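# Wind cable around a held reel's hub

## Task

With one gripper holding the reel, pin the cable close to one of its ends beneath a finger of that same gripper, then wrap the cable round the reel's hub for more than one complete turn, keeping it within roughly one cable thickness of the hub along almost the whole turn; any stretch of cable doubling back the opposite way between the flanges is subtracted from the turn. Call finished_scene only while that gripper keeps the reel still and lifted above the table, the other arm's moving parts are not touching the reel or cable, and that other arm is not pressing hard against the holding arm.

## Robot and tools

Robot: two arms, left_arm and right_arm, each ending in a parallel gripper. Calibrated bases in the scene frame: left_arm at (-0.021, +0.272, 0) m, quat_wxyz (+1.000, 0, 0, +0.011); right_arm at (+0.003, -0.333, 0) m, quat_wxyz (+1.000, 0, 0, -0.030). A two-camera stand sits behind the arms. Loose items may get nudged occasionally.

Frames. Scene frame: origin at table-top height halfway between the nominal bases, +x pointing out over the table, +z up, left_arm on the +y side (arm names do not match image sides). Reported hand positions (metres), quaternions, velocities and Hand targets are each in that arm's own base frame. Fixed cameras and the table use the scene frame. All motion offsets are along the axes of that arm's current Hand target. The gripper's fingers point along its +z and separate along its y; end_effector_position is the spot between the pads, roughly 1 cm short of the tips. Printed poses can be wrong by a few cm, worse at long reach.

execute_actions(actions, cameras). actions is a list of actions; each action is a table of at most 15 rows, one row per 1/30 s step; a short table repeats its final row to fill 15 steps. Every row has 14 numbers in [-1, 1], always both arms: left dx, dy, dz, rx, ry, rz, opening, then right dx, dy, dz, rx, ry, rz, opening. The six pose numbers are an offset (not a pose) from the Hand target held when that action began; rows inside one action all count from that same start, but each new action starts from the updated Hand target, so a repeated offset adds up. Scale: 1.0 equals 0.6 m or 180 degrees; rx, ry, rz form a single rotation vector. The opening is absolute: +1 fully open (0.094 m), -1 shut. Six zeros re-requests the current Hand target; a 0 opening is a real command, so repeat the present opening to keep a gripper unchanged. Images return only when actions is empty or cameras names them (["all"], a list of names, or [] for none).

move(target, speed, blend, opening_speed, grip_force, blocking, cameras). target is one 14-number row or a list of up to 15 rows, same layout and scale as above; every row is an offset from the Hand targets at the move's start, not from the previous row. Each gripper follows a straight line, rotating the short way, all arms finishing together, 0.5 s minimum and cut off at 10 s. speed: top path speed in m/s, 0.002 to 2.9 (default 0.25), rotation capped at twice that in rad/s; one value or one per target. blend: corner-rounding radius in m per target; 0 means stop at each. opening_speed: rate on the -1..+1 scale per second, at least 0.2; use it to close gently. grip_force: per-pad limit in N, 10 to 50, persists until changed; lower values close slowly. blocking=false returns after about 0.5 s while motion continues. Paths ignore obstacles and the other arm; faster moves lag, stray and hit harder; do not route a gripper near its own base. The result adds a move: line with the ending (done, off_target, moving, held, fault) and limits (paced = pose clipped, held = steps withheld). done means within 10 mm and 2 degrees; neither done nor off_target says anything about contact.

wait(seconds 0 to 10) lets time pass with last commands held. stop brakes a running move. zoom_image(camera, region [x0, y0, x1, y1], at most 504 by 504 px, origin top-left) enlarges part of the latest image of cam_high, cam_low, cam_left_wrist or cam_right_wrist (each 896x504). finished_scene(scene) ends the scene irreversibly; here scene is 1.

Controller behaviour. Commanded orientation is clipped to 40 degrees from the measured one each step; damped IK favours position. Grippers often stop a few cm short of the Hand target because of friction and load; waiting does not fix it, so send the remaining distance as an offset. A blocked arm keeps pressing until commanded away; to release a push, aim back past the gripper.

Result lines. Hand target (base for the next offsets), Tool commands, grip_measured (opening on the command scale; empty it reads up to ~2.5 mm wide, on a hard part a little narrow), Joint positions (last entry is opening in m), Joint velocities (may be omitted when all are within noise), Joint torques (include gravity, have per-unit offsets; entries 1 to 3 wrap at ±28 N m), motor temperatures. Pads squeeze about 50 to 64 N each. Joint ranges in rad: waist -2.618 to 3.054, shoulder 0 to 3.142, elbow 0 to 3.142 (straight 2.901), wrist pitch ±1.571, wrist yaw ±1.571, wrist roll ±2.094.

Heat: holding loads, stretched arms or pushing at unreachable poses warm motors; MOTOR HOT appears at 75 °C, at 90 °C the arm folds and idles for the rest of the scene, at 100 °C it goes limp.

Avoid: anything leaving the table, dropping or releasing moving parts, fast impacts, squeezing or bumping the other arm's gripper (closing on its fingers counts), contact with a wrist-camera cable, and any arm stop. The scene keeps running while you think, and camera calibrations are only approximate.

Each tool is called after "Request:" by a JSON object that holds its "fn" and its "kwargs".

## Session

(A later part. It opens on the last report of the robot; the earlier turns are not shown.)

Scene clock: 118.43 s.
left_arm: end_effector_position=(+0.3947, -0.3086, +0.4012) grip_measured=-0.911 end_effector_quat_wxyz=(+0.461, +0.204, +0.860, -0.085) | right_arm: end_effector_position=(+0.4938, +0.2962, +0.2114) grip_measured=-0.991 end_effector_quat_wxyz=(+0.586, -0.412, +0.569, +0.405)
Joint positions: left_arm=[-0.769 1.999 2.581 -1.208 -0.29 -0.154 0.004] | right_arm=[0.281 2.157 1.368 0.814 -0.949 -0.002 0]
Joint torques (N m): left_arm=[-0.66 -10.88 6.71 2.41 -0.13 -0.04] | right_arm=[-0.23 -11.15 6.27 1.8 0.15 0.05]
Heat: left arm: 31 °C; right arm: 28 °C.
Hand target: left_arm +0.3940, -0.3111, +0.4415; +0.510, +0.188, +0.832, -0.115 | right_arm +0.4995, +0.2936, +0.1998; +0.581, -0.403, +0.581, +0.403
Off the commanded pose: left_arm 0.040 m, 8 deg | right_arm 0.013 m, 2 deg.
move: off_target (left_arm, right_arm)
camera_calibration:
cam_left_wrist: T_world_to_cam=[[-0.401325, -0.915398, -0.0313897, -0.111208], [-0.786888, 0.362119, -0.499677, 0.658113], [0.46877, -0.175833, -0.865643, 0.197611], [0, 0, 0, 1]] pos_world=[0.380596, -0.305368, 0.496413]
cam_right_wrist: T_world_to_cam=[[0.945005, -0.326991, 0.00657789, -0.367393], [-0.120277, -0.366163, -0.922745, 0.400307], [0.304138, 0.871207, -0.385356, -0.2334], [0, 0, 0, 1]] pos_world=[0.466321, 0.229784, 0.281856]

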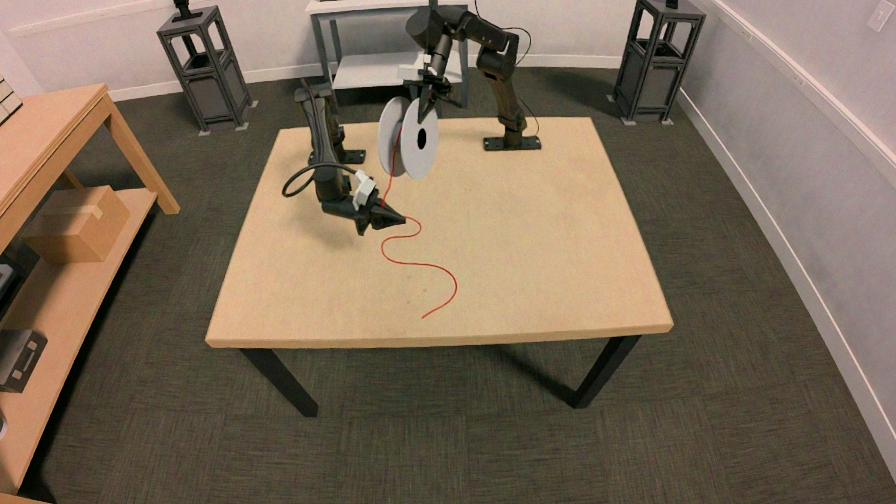

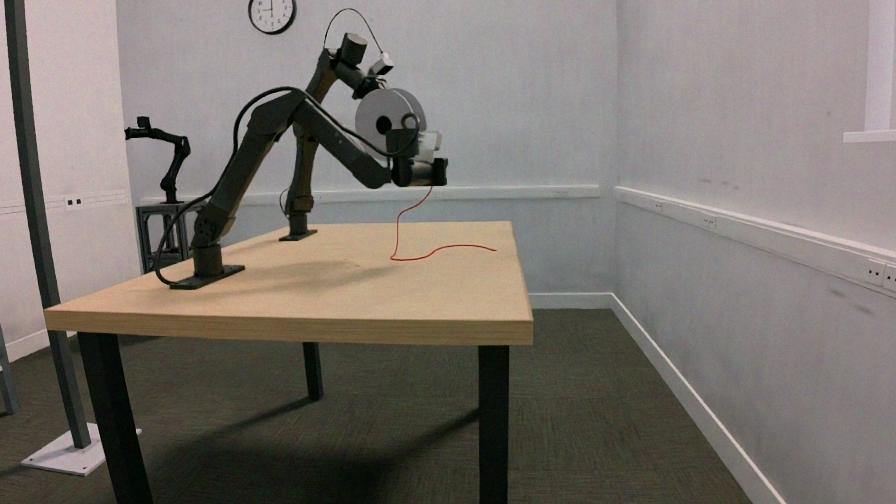

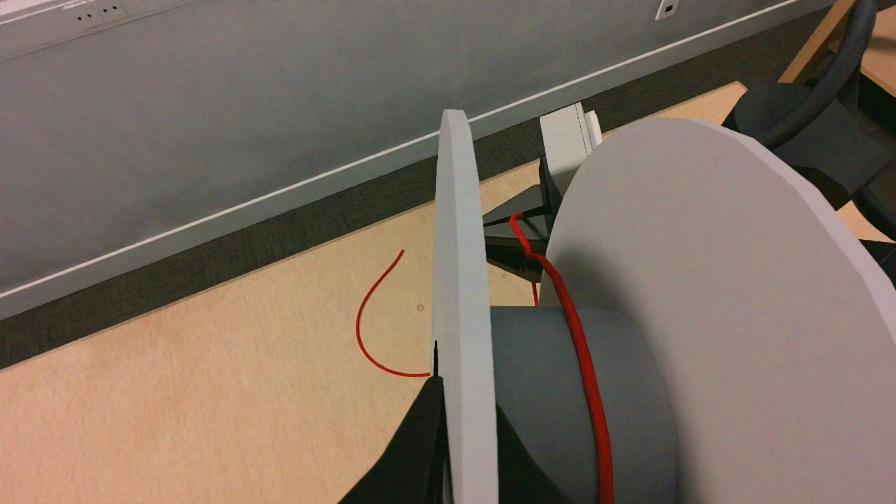

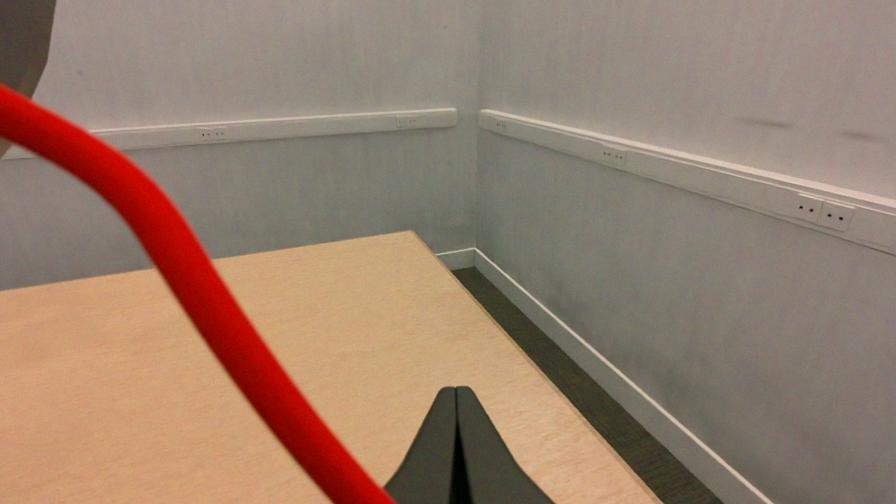

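Request:
{"fn": "execute_actions", "kwargs": {"actions": []}}

Scene clock: 119.83 s.
left_arm: end_effector_position=(+0.3947, -0.3086, +0.4012) grip_measured=-0.911 end_effector_quat_wxyz=(+0.461, +0.204, +0.860, -0.085) | right_arm: end_effector_position=(+0.4939, +0.2962, +0.2114) grip_measured=-0.991 end_effector_quat_wxyz=(+0.586, -0.411, +0.569, +0.404)
Joint positions: left_arm=[-0.769 1.999 2.581 -1.208 -0.29 -0.154 0.004] | right_arm=[0.281 2.157 1.368 0.814 -0.949 -0.002 0]
Joint velocities: within noise
Joint torques (N m): left_arm=[-0.68 -11.04 6.64 2.43 -0.14 0.01] | right_arm=[-0.29 -11.11 6.28 1.81 0.16 0.04]
Motor temperatures (°C): left_arm=[20 29 26 32 20 19 21] | right_arm=[22 26 28 28 22 18 21]
Heat: left arm: 32 °C; right arm: 28 °C.
Hand target: left_arm +0.3940, -0.3111, +0.4415; +0.510, +0.188, +0.832, -0.115 | right_arm +0.4995, +0.2936, +0.1998; +0.581, -0.403, +0.581, +0.403
Tool commands: left_gripper/opening=-1.0 right_gripper/opening=-1.0
Off the commanded pose: left_arm 0.040 m, 8 deg | right_arm 0.013 m, 2 deg.
camera_calibration:
cam_left_wrist: T_world_to_cam=[[-0.401325, -0.915398, -0.0313897, -0.111208], [-0.786888, 0.362119, -0.499677, 0.658113], [0.46877, -0.175833, -0.865643, 0.197611], [0, 0, 0, 1]] pos_world=[0.380596, -0.305368, 0.496413]
cam_right_wrist: T_world_to_cam=[[0.944745, -0.327739, 0.00657349, -0.367096], [-0.120565, -0.36605, -0.922752, 0.400418], [0.304829, 0.870973, -0.385338, -0.233675], [0, 0, 0, 1]] pos_world=[0.466319, 0.229785, 0.281856]

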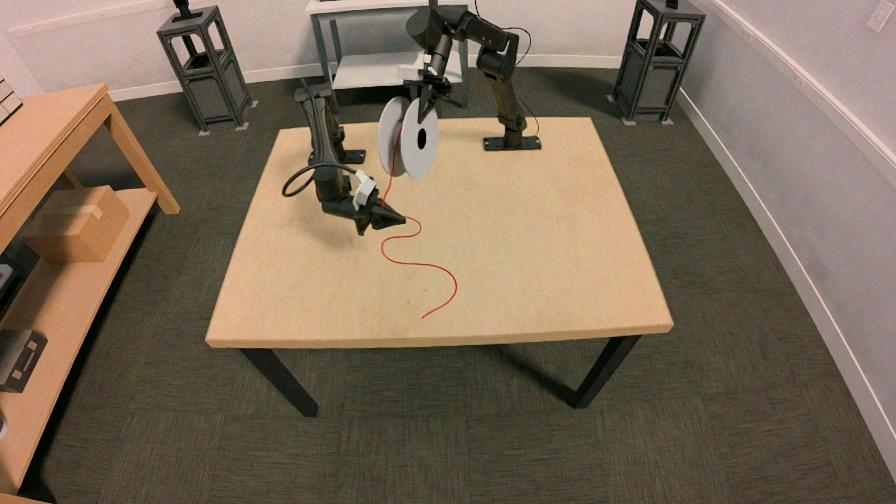

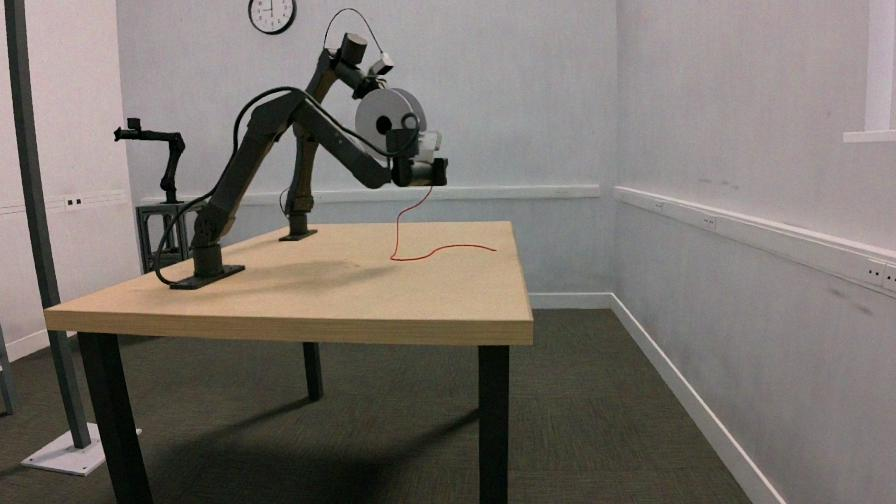

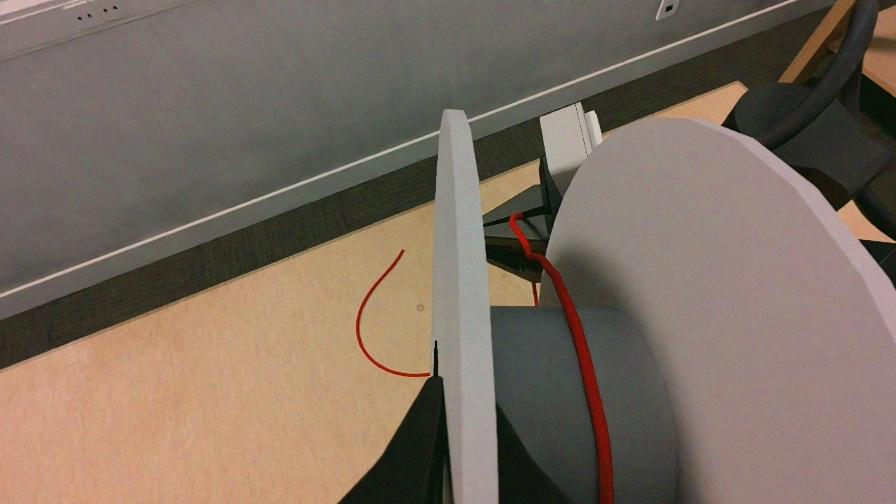

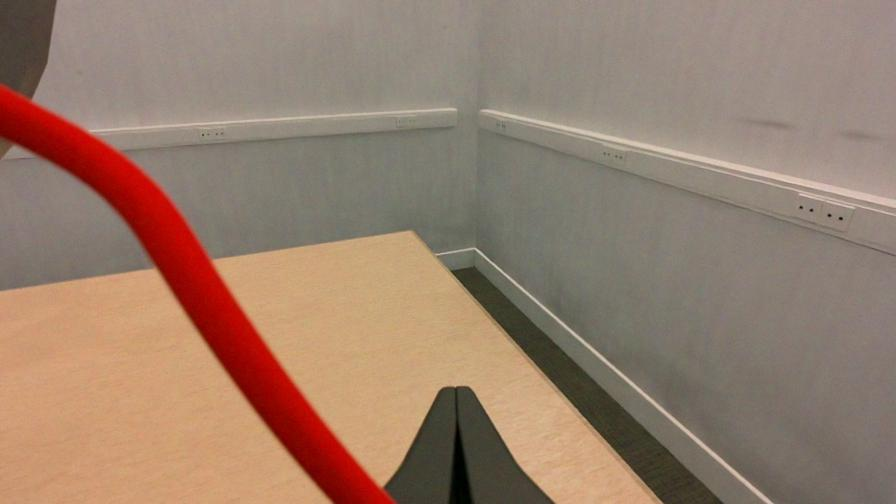

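Request:
{"fn": "move", "kwargs": {"target": [[0,0,0,0,0,0,-1,0.08,0.217,-0.017,0,0,0,-1],[0,0,0,0,0,0,-1,0.013,0.40,-0.017,0,0,0,-1],[0,0,0,0,0,0,-1,-0.12,0.45,-0.017,0,0,0,-1]], "speed": 0.1, "blend": [0.03,0.03,0], "cameras": ["all"]}}

Scene clock: 124.67 s.
left_arm: end_effector_position=(+0.3923, -0.3085, +0.3981) grip_measured=-0.911 end_effector_quat_wxyz=(+0.454, +0.208, +0.862, -0.085) | right_arm: end_effector_position=(+0.2457, +0.3775, +0.2630) grip_measured=-0.991 end_effector_quat_wxyz=(+0.581, -0.402, +0.583, +0.401)
Joint positions: left_arm=[-0.769 1.999 2.581 -1.222 -0.283 -0.153 0.004] | right_arm=[0.851 1.429 0.71 0.716 -0.357 0 0]
Joint torques (N m): left_arm=[-0.51 -11.1 6.49 2.51 -0.21 -0.03] | right_arm=[0.68 -7.62 8.32 1.81 0.08 0.04]
Heat: left arm: 33 °C; right arm: 28 °C.
Hand target: left_arm +0.3940, -0.3112, +0.4415; +0.510, +0.188, +0.832, -0.115 | right_arm +0.2432, +0.3789, +0.2717; +0.581, -0.403, +0.581, +0.403
Off the commanded pose: left_arm 0.044 m, 8 deg | right_arm 0.009 m, 0 deg.
move: off_target (left_arm)
camera_calibration:
cam_left_wrist: T_world_to_cam=[[-0.408185, -0.912304, -0.0329492, -0.107967], [-0.790819, 0.3714, -0.486484, 0.653832], [0.456059, -0.172519, -0.873068, 0.205022], [0, 0, 0, 1]] pos_world=[0.379491, -0.305962, 0.49352]
cam_right_wrist: T_world_to_cam=[[0.937278, -0.348187, -0.0166114, -0.0906688], [-0.154, -0.370857, -0.915833, 0.456049], [0.31272, 0.860948, -0.401216, -0.202899], [0, 0, 0, 1]] pos_world=[0.218664, 0.312244, 0.334752]

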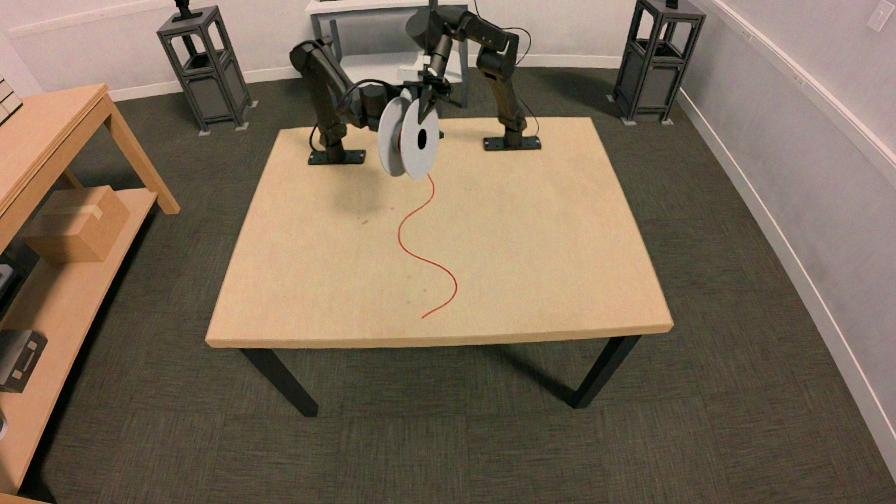

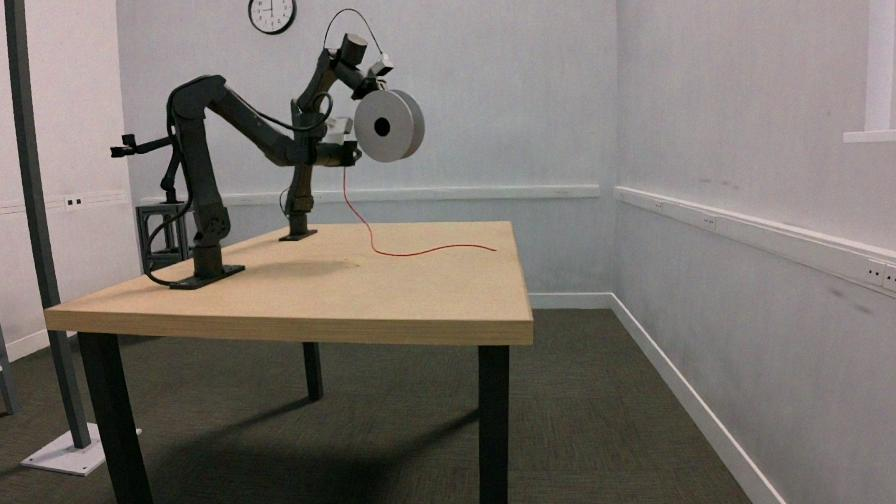

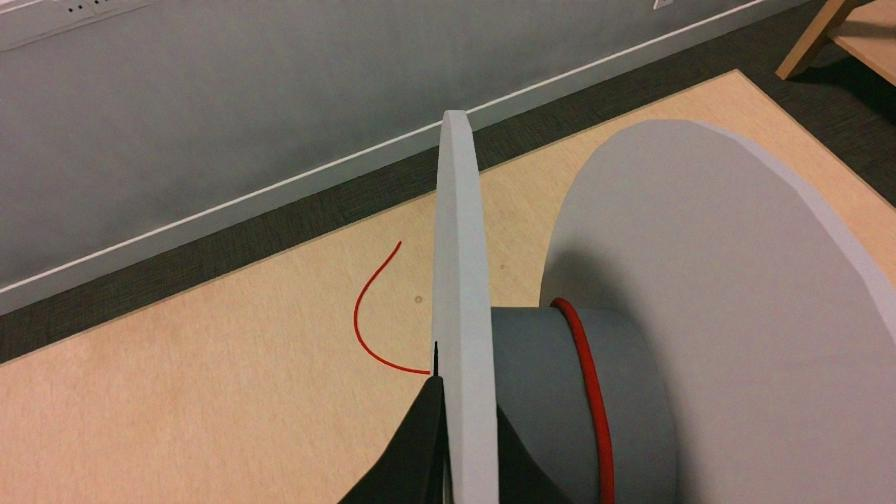

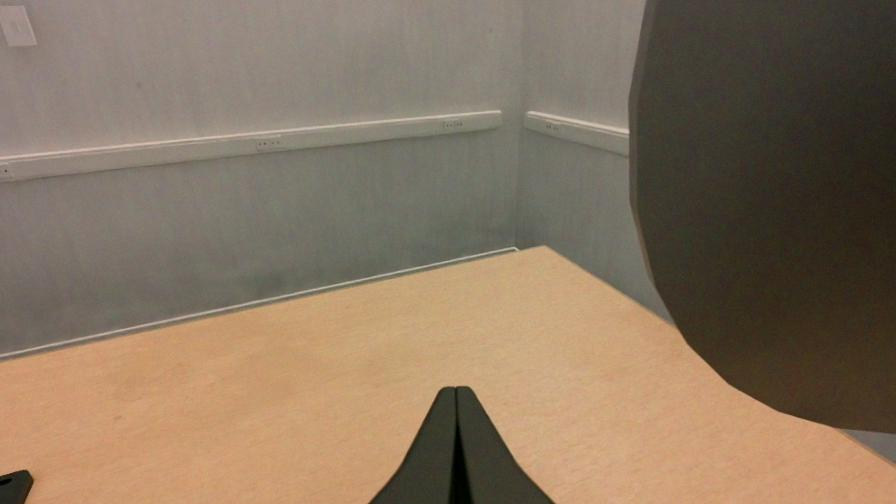

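Request:
{"fn": "zoom_image", "kwargs": {"camera": "cam_low", "region": [280, 70, 450, 200]}}

Request:
{"fn": "zoom_image", "kwargs": {"camera": "cam_high", "region": [340, 60, 480, 200]}}

Scaled by 2.965 from the camera's 896x504 image, which has a finer 1280x720 frame.

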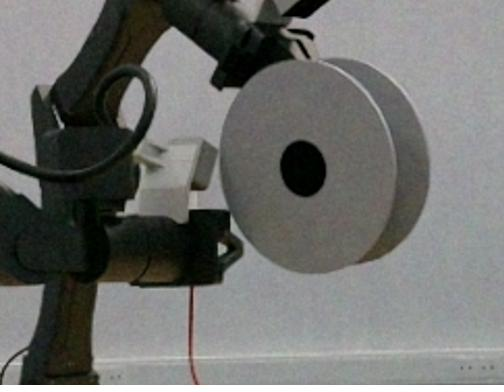

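Scaled by 3.600 from the camera's 896x504 image, which has a finer 1280x720 frame.

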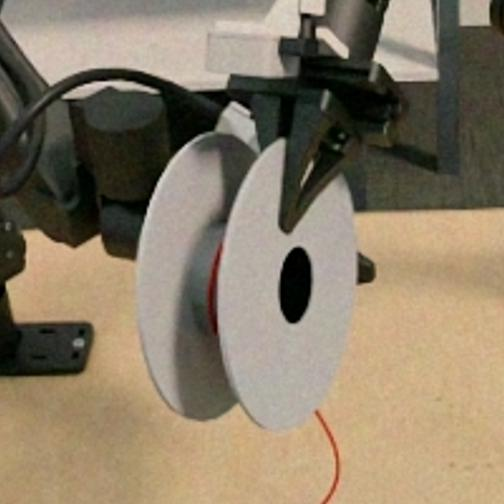

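Request:
{"fn": "move", "kwargs": {"target": [[0,0,0,0,0,0,-1,0,0,0,0,0,0,-0.88],[0,0,0,0,0,0,-1,0.24,0.08,0,0,0,0,-0.88],[0,0,0,0,0,0,-1,0.24,0.08,0,0,0,0,-1]], "speed": 0.12, "cameras": ["all"]}}

Request:
{"fn": "zoom_image", "kwargs": {"camera": "cam_low", "region": [280, 70, 450, 270]}}

Scene clock: 128.73 s.
left_arm: end_effector_position=(+0.3921, -0.3093, +0.3985) grip_measured=-0.911 end_effector_quat_wxyz=(+0.454, +0.208, +0.862, -0.086) | right_arm: end_effector_position=(+0.1986, +0.3963, +0.1201) grip_measured=-0.985 end_effector_quat_wxyz=(+0.564, -0.411, +0.595, +0.397)
Joint positions: left_arm=[-0.771 1.999 2.581 -1.22 -0.282 -0.153 0.004] | right_arm=[1.026 1.903 0.451 1.404 -0.191 0 0.001]
Joint torques (N m): left_arm=[-0.55 -11.19 6.71 2.52 -0.21 -0.06] | right_arm=[0.38 -6.31 3.44 3.05 0.12 0.03]
Heat: left arm: 33 °C; right arm: 28 °C.
Hand target: left_arm +0.3940, -0.3112, +0.4415; +0.510, +0.188, +0.832, -0.115 | right_arm +0.1982, +0.3958, +0.1277; +0.581, -0.403, +0.581, +0.402
Off the commanded pose: left_arm 0.043 m, 8 deg | right_arm 0.008 m, 3 deg.
move: off_target (left_arm, right_arm); target 3's new opening was sent with right_arm's hand 0.008 m and 3 deg from that target
camera_calibration:
cam_left_wrist: T_world_to_cam=[[-0.409808, -0.911615, -0.031853, -0.108338], [-0.789626, 0.372019, -0.487947, 0.654473], [0.45667, -0.174813, -0.872292, 0.204085], [0, 0, 0, 1]] pos_world=[0.379192, -0.306562, 0.493919]
cam_right_wrist: T_world_to_cam=[[0.940209, -0.339684, -0.0249614, -0.0453124], [-0.171058, -0.407553, -0.897017, 0.340584], [0.294529, 0.847653, -0.441291, -0.248014], [0, 0, 0, 1]] pos_world=[0.17391, 0.333644, 0.194932]

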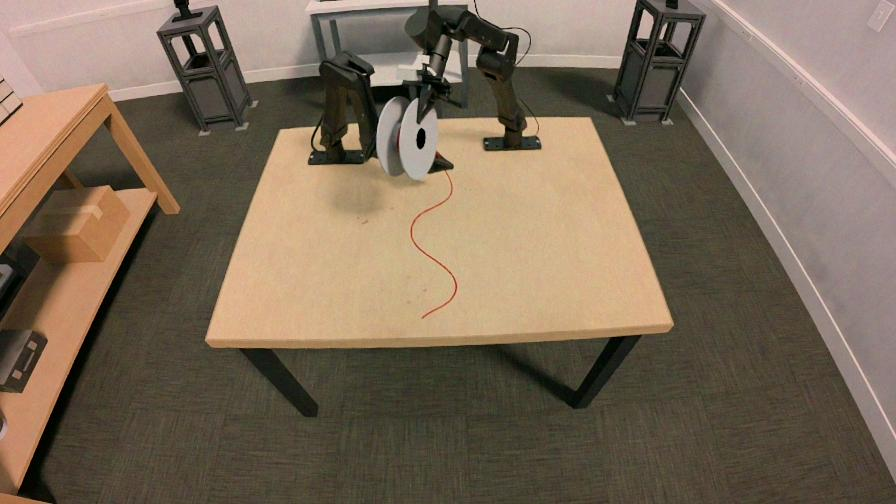

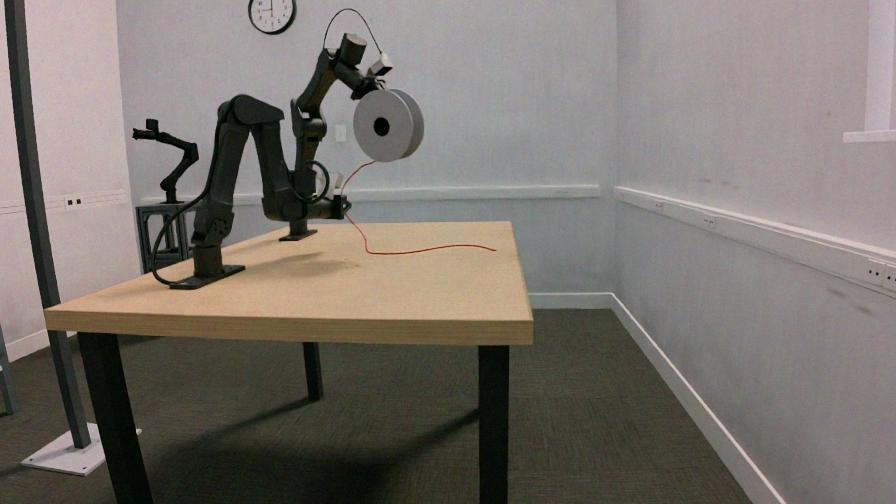

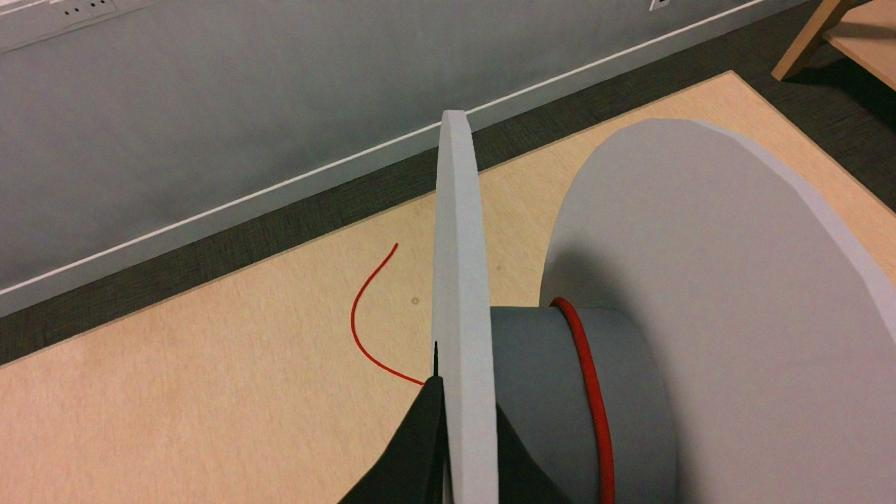

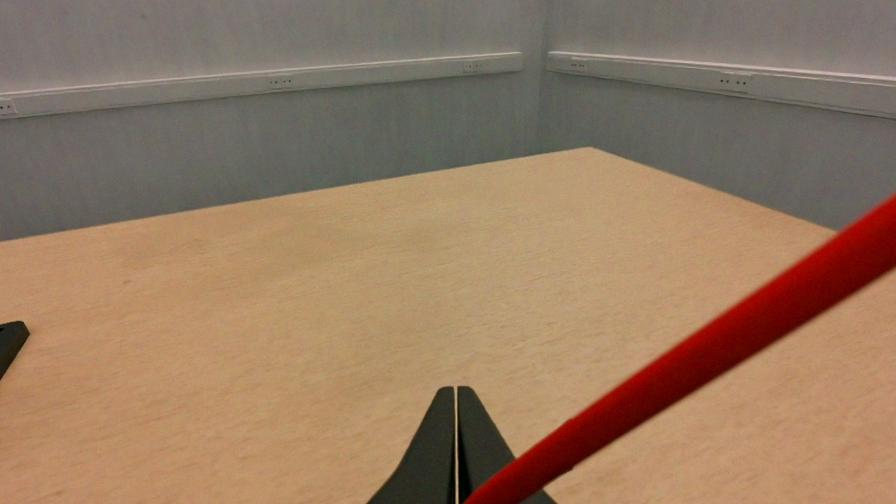

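Scaled by 2.520 from the camera's 896x504 image, which has a finer 1280x720 frame.

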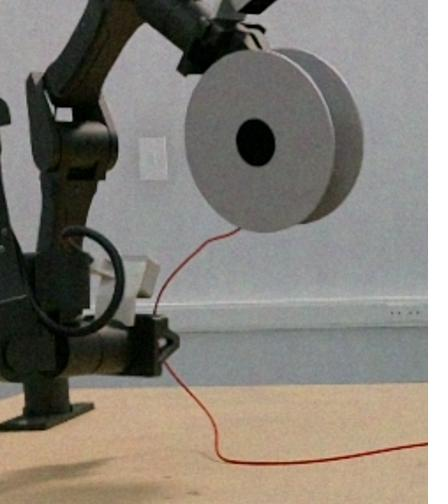

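Request:
{"fn": "move", "kwargs": {"target": [[0,0,0,0,0,0,-1,-0.29,0.053,-0.067,0,0,0,-1],[0,0,0,0,0,0,-1,-0.49,0,-0.217,0,0,0,-1],[0,0,0,0,0,0,-1,-0.657,-0.113,-0.23,0,0,0,-1]], "speed": 0.12, "blend": [0.03,0.03,0], "cameras": ["all"]}}

Request:
{"fn": "zoom_image", "kwargs": {"camera": "cam_low", "region": [300, 20, 470, 220]}}

Request:
{"fn": "zoom_image", "kwargs": {"camera": "cam_high", "region": [340, 30, 480, 200]}}

Scene clock: 134.20 s.
left_arm: end_effector_position=(+0.3892, -0.3299, +0.4217) grip_measured=-0.919 end_effector_quat_wxyz=(+0.483, +0.205, +0.840, -0.136) | right_arm: end_effector_position=(+0.2253, +0.2476, +0.4791) grip_measured=-0.985 end_effector_quat_wxyz=(+0.533, -0.389, +0.634, +0.403)
Joint positions: left_arm=[-0.788 1.999 2.602 -1.14 -0.237 -0.174 0.004] | right_arm=[0.461 1.131 1.533 -0.547 -0.733 0 0.001]
Joint torques (N m): left_arm=[1.02 -9.77 7.04 1.82 -0.61 0.22] | right_arm=[-0.66 -3.97 10.09 2.87 -0.26 -0.02]
Heat: left arm: 33 °C; right arm: 29 °C.
Hand target: left_arm +0.3940, -0.3112, +0.4414; +0.510, +0.188, +0.832, -0.115 | right_arm +0.2131, +0.2429, +0.5220; +0.581, -0.403, +0.581, +0.403
Off the commanded pose: left_arm 0.028 m, 5 deg | right_arm 0.045 m, 8 deg.
move: off_target (left_arm, right_arm)
camera_calibration:
cam_left_wrist: T_world_to_cam=[[-0.449705, -0.892159, 0.0426307, -0.137009], [-0.749035, 0.350702, -0.562099, 0.679546], [0.486531, -0.28471, -0.82597, 0.154678], [0, 0, 0, 1]] pos_world=[0.372134, -0.316513, 0.515573]
cam_right_wrist: T_world_to_cam=[[0.923808, -0.365884, -0.112727, -0.0597132], [-0.273301, -0.42403, -0.863426, 0.617535], [0.268115, 0.828449, -0.491719, 0.0634598], [0, 0, 0, 1]] pos_world=[0.206922, 0.187432, 0.557669]

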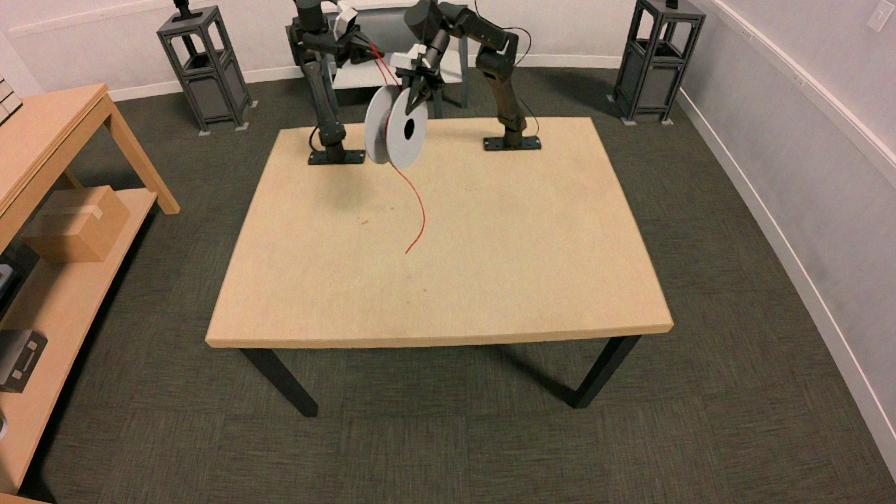

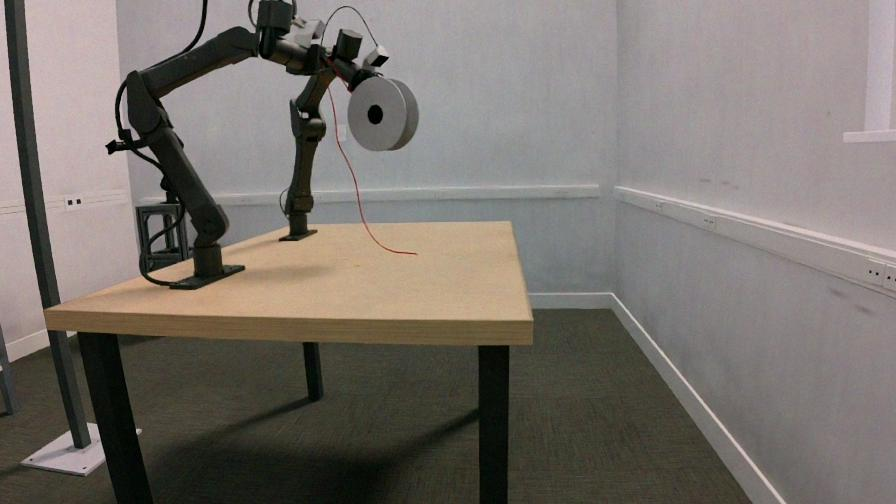

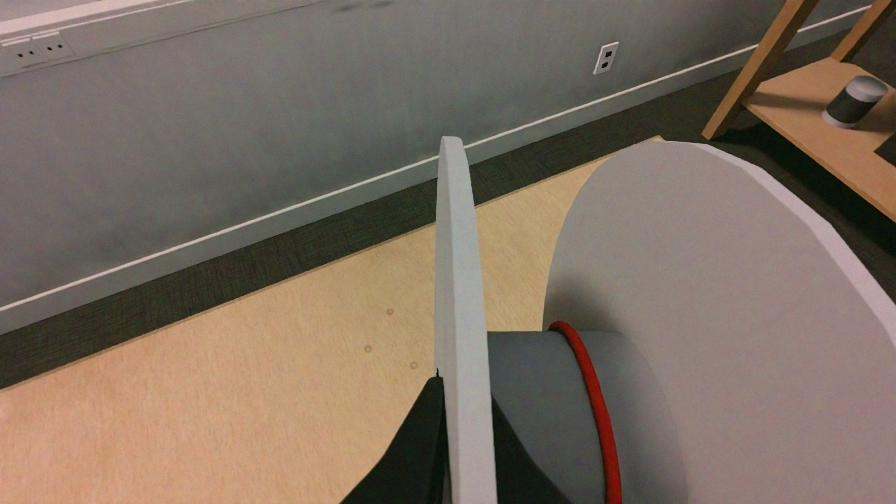

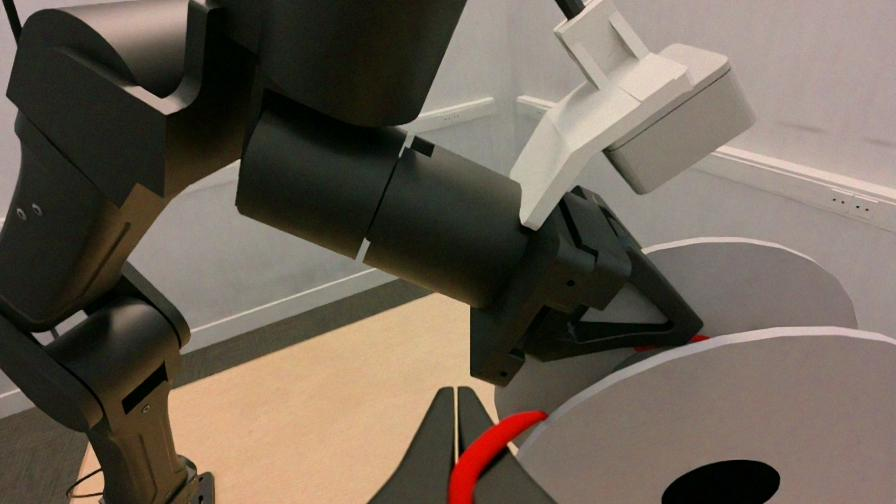

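Scaled by 2.520 from the camera's 896x504 image, which has a finer 1280x720 frame.

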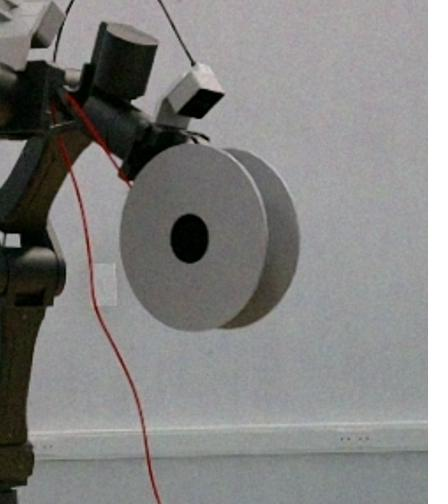

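Scaled by 2.965 from the camera's 896x504 image, which has a finer 1280x720 frame.

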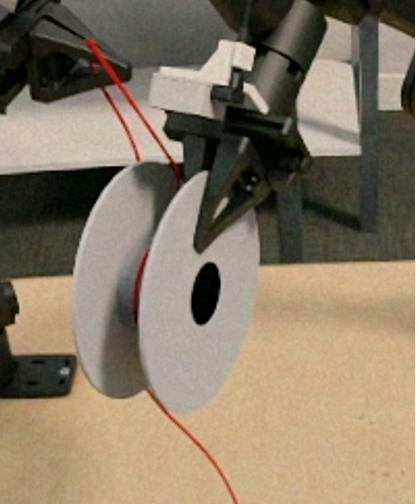

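Request:
{"fn": "move", "kwargs": {"target": [0,0,0,0,0,0,-1,-0.017,-0.2,0.017,0,0,0,-1], "speed": 0.08, "cameras": ["all"]}}

Request:
{"fn": "zoom_image", "kwargs": {"camera": "cam_high", "region": [340, 30, 480, 200]}}

Scene clock: 137.70 s.
left_arm: end_effector_position=(+0.3941, -0.3342, +0.4337) grip_measured=-0.919 end_effector_quat_wxyz=(+0.504, +0.199, +0.828, -0.146) | right_arm: end_effector_position=(+0.3231, +0.2207, +0.5001) grip_measured=-0.985 end_effector_quat_wxyz=(+0.525, -0.394, +0.615, +0.437)
Joint positions: left_arm=[-0.789 1.999 2.602 -1.084 -0.242 -0.171 0.004] | right_arm=[0.177 1.473 1.824 -0.493 -1.083 0 0.001]
Joint torques (N m): left_arm=[1.18 -9.87 6.6 1.45 -0.52 0.26] | right_arm=[-2.07 -5.97 9.51 2.81 0.16 -0.06]
Heat: left arm: 32 °C; right arm: 29 °C.
Hand target: left_arm +0.3939, -0.3112, +0.4414; +0.510, +0.188, +0.832, -0.115 | right_arm +0.3291, +0.2102, +0.5323; +0.581, -0.403, +0.581, +0.402
Off the commanded pose: left_arm 0.024 m, 4 deg | right_arm 0.034 m, 9 deg.
move: off_target (left_arm, right_arm)
camera_calibration:
cam_left_wrist: T_world_to_cam=[[-0.44987, -0.891389, 0.055163, -0.144204], [-0.72506, 0.328467, -0.605307, 0.693408], [0.521445, -0.312306, -0.794078, 0.124134], [0, 0, 0, 1]] pos_world=[0.37316, -0.317536, 0.526252]
cam_right_wrist: T_world_to_cam=[[0.943276, -0.30072, -0.140703, -0.164202], [-0.258372, -0.398745, -0.879913, 0.648881], [0.208503, 0.866355, -0.453824, 0.0618981], [0, 0, 0, 1]] pos_world=[0.309635, 0.155733, 0.575946]

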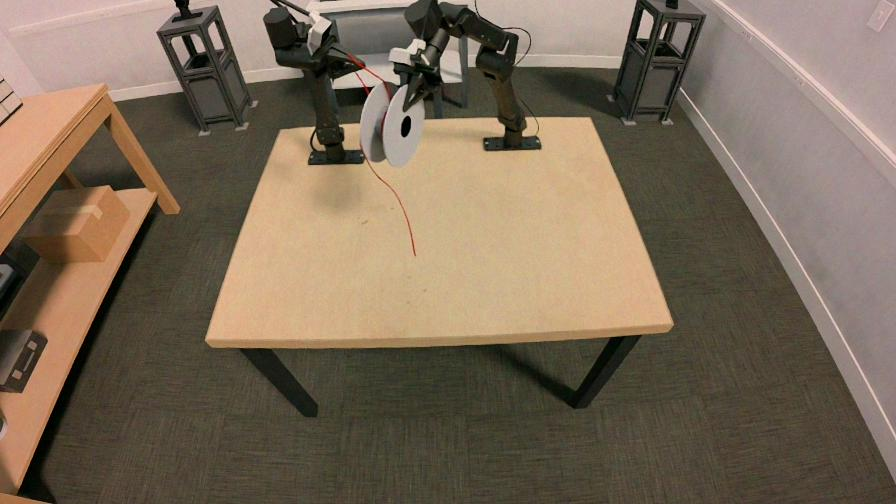

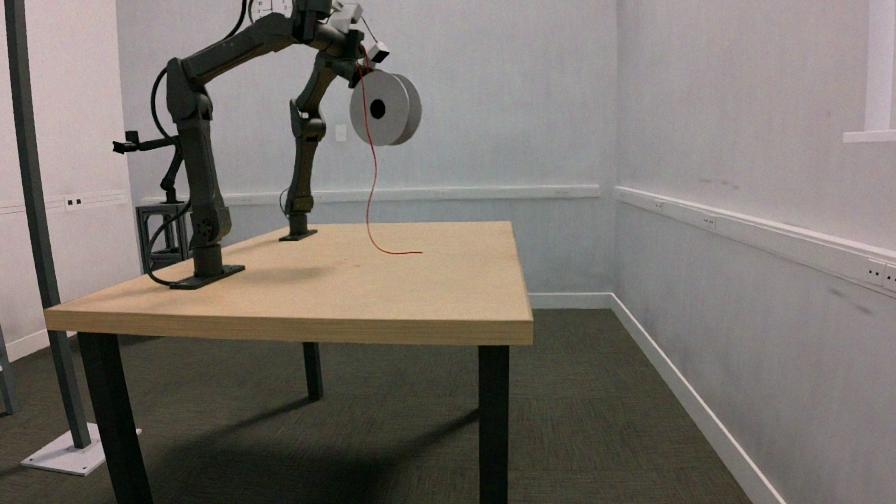

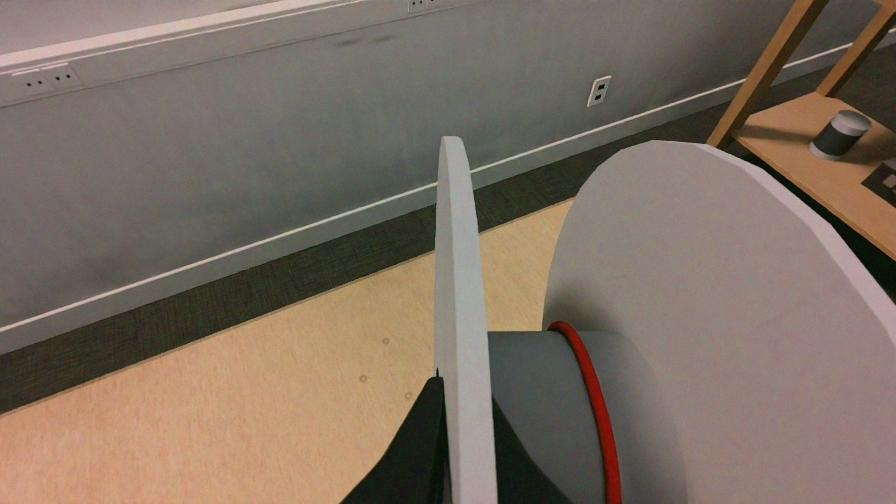

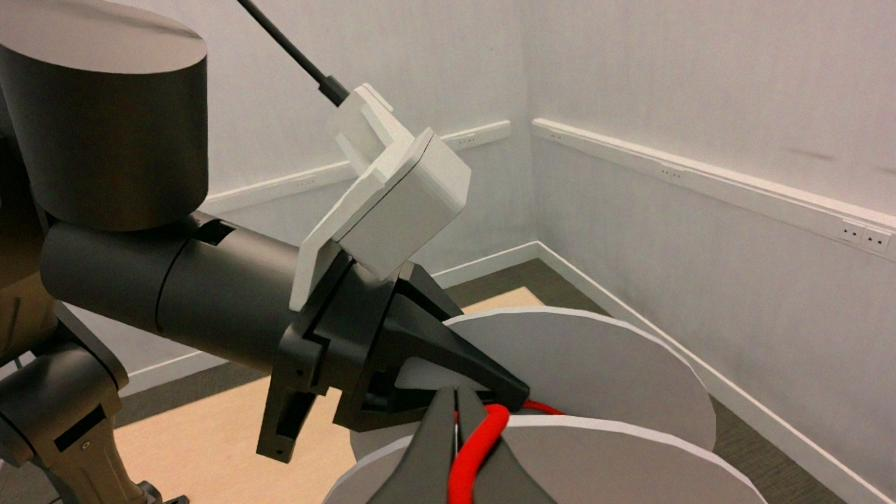

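Scaled by 2.965 from the camera's 896x504 image, which has a finer 1280x720 frame.

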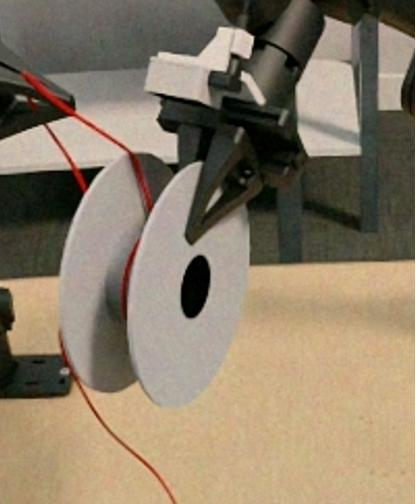

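Request:
{"fn": "move", "kwargs": {"target": [[0,0,0,0,0,0,-1,0.1,-0.2,0.083,0,0,0,-1],[0,0,0,0,0,0,-1,0.25,-0.26,0.217,0,0,0,-1]], "speed": 0.08, "blend": [0.03,0], "cameras": ["all"]}}

Request:
{"fn": "zoom_image", "kwargs": {"camera": "cam_high", "region": [340, 30, 480, 200]}}

Scene clock: 142.63 s.
left_arm: end_effector_position=(+0.4062, -0.3101, +0.4193) grip_measured=-0.920 end_effector_quat_wxyz=(+0.495, +0.182, +0.844, -0.092) | right_arm: end_effector_position=(+0.4940, +0.2866, +0.3857) grip_measured=-0.985 end_effector_quat_wxyz=(+0.563, -0.433, +0.558, +0.429)
Joint positions: left_arm=[-0.765 2.008 2.602 -1.139 -0.32 -0.159 0.004] | right_arm=[0.244 2.046 1.933 0.116 -1.067 -0.006 0.001]
Joint torques (N m): left_arm=[-0.95 -10.41 7.04 1.79 0.15 0.04] | right_arm=[-1.21 -10.17 8.72 1.8 0.8 0.1]
Heat: left arm: 32 °C; right arm: 30 °C.
Hand target: left_arm +0.3941, -0.3112, +0.4414; +0.510, +0.188, +0.832, -0.115 | right_arm +0.5209, +0.2773, +0.3820; +0.581, -0.403, +0.581, +0.403
Off the commanded pose: left_arm 0.025 m, 3 deg | right_arm 0.029 m, 6 deg.
move: off_target (left_arm, right_arm)
camera_calibration:
cam_left_wrist: T_world_to_cam=[[-0.37122, -0.928454, -0.0130025, -0.131448], [-0.761261, 0.312331, -0.56827, 0.679661], [0.531673, -0.201055, -0.82274, 0.156255], [0, 0, 0, 1]] pos_world=[0.385527, -0.302906, 0.513079]
cam_right_wrist: T_world_to_cam=[[0.968137, -0.250321, -0.00704364, -0.400031], [-0.105783, -0.383305, -0.917544, 0.553344], [0.226981, 0.889054, -0.397572, -0.120169], [0, 0, 0, 1]] pos_world=[0.473095, 0.2188, 0.457124]

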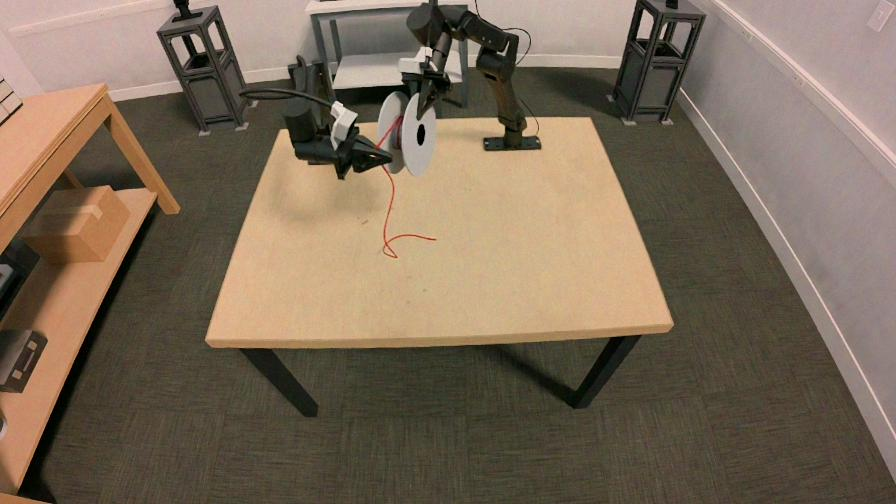

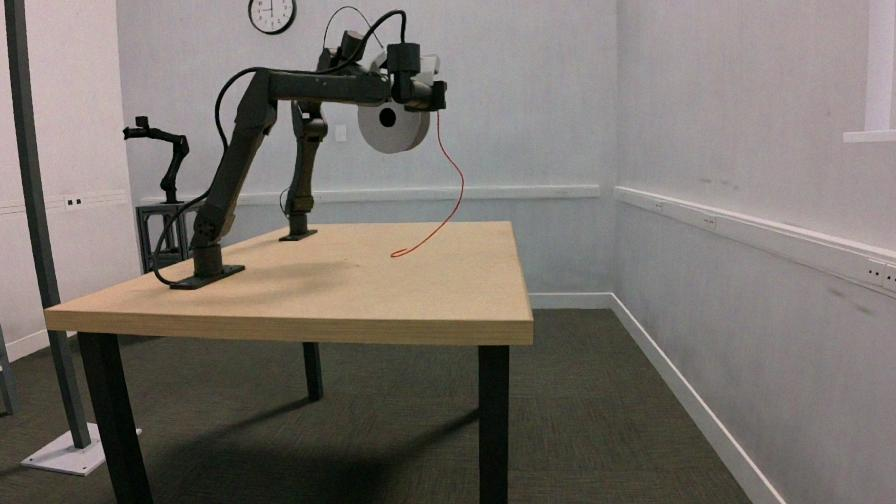

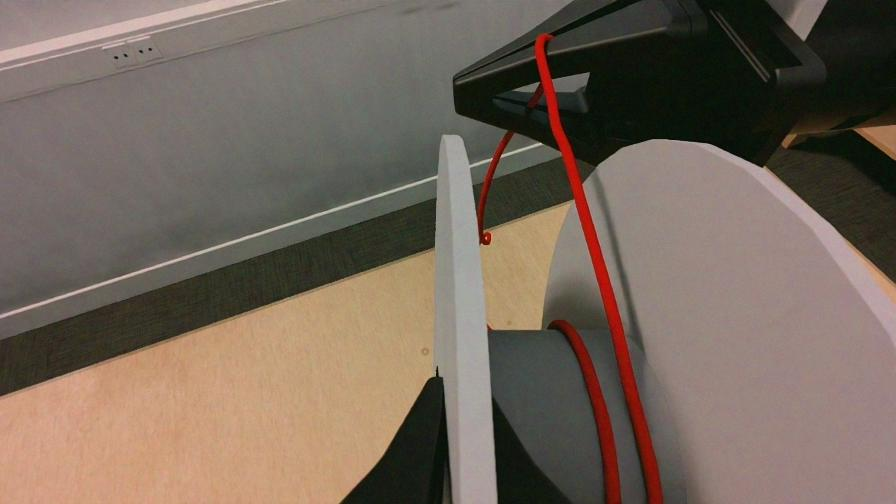

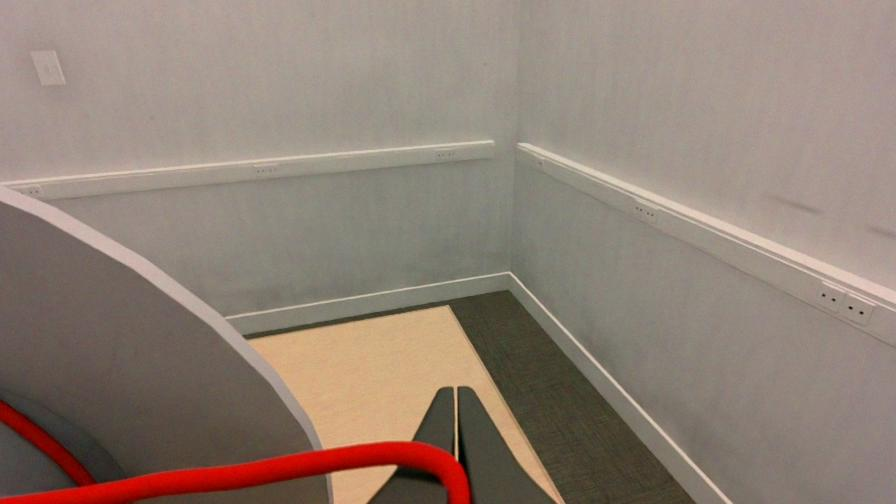

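Scaled by 2.965 from the camera's 896x504 image, which has a finer 1280x720 frame.

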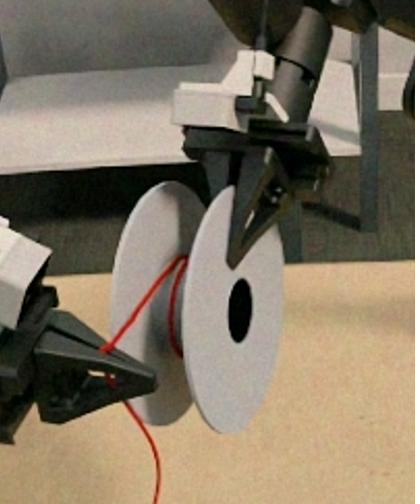

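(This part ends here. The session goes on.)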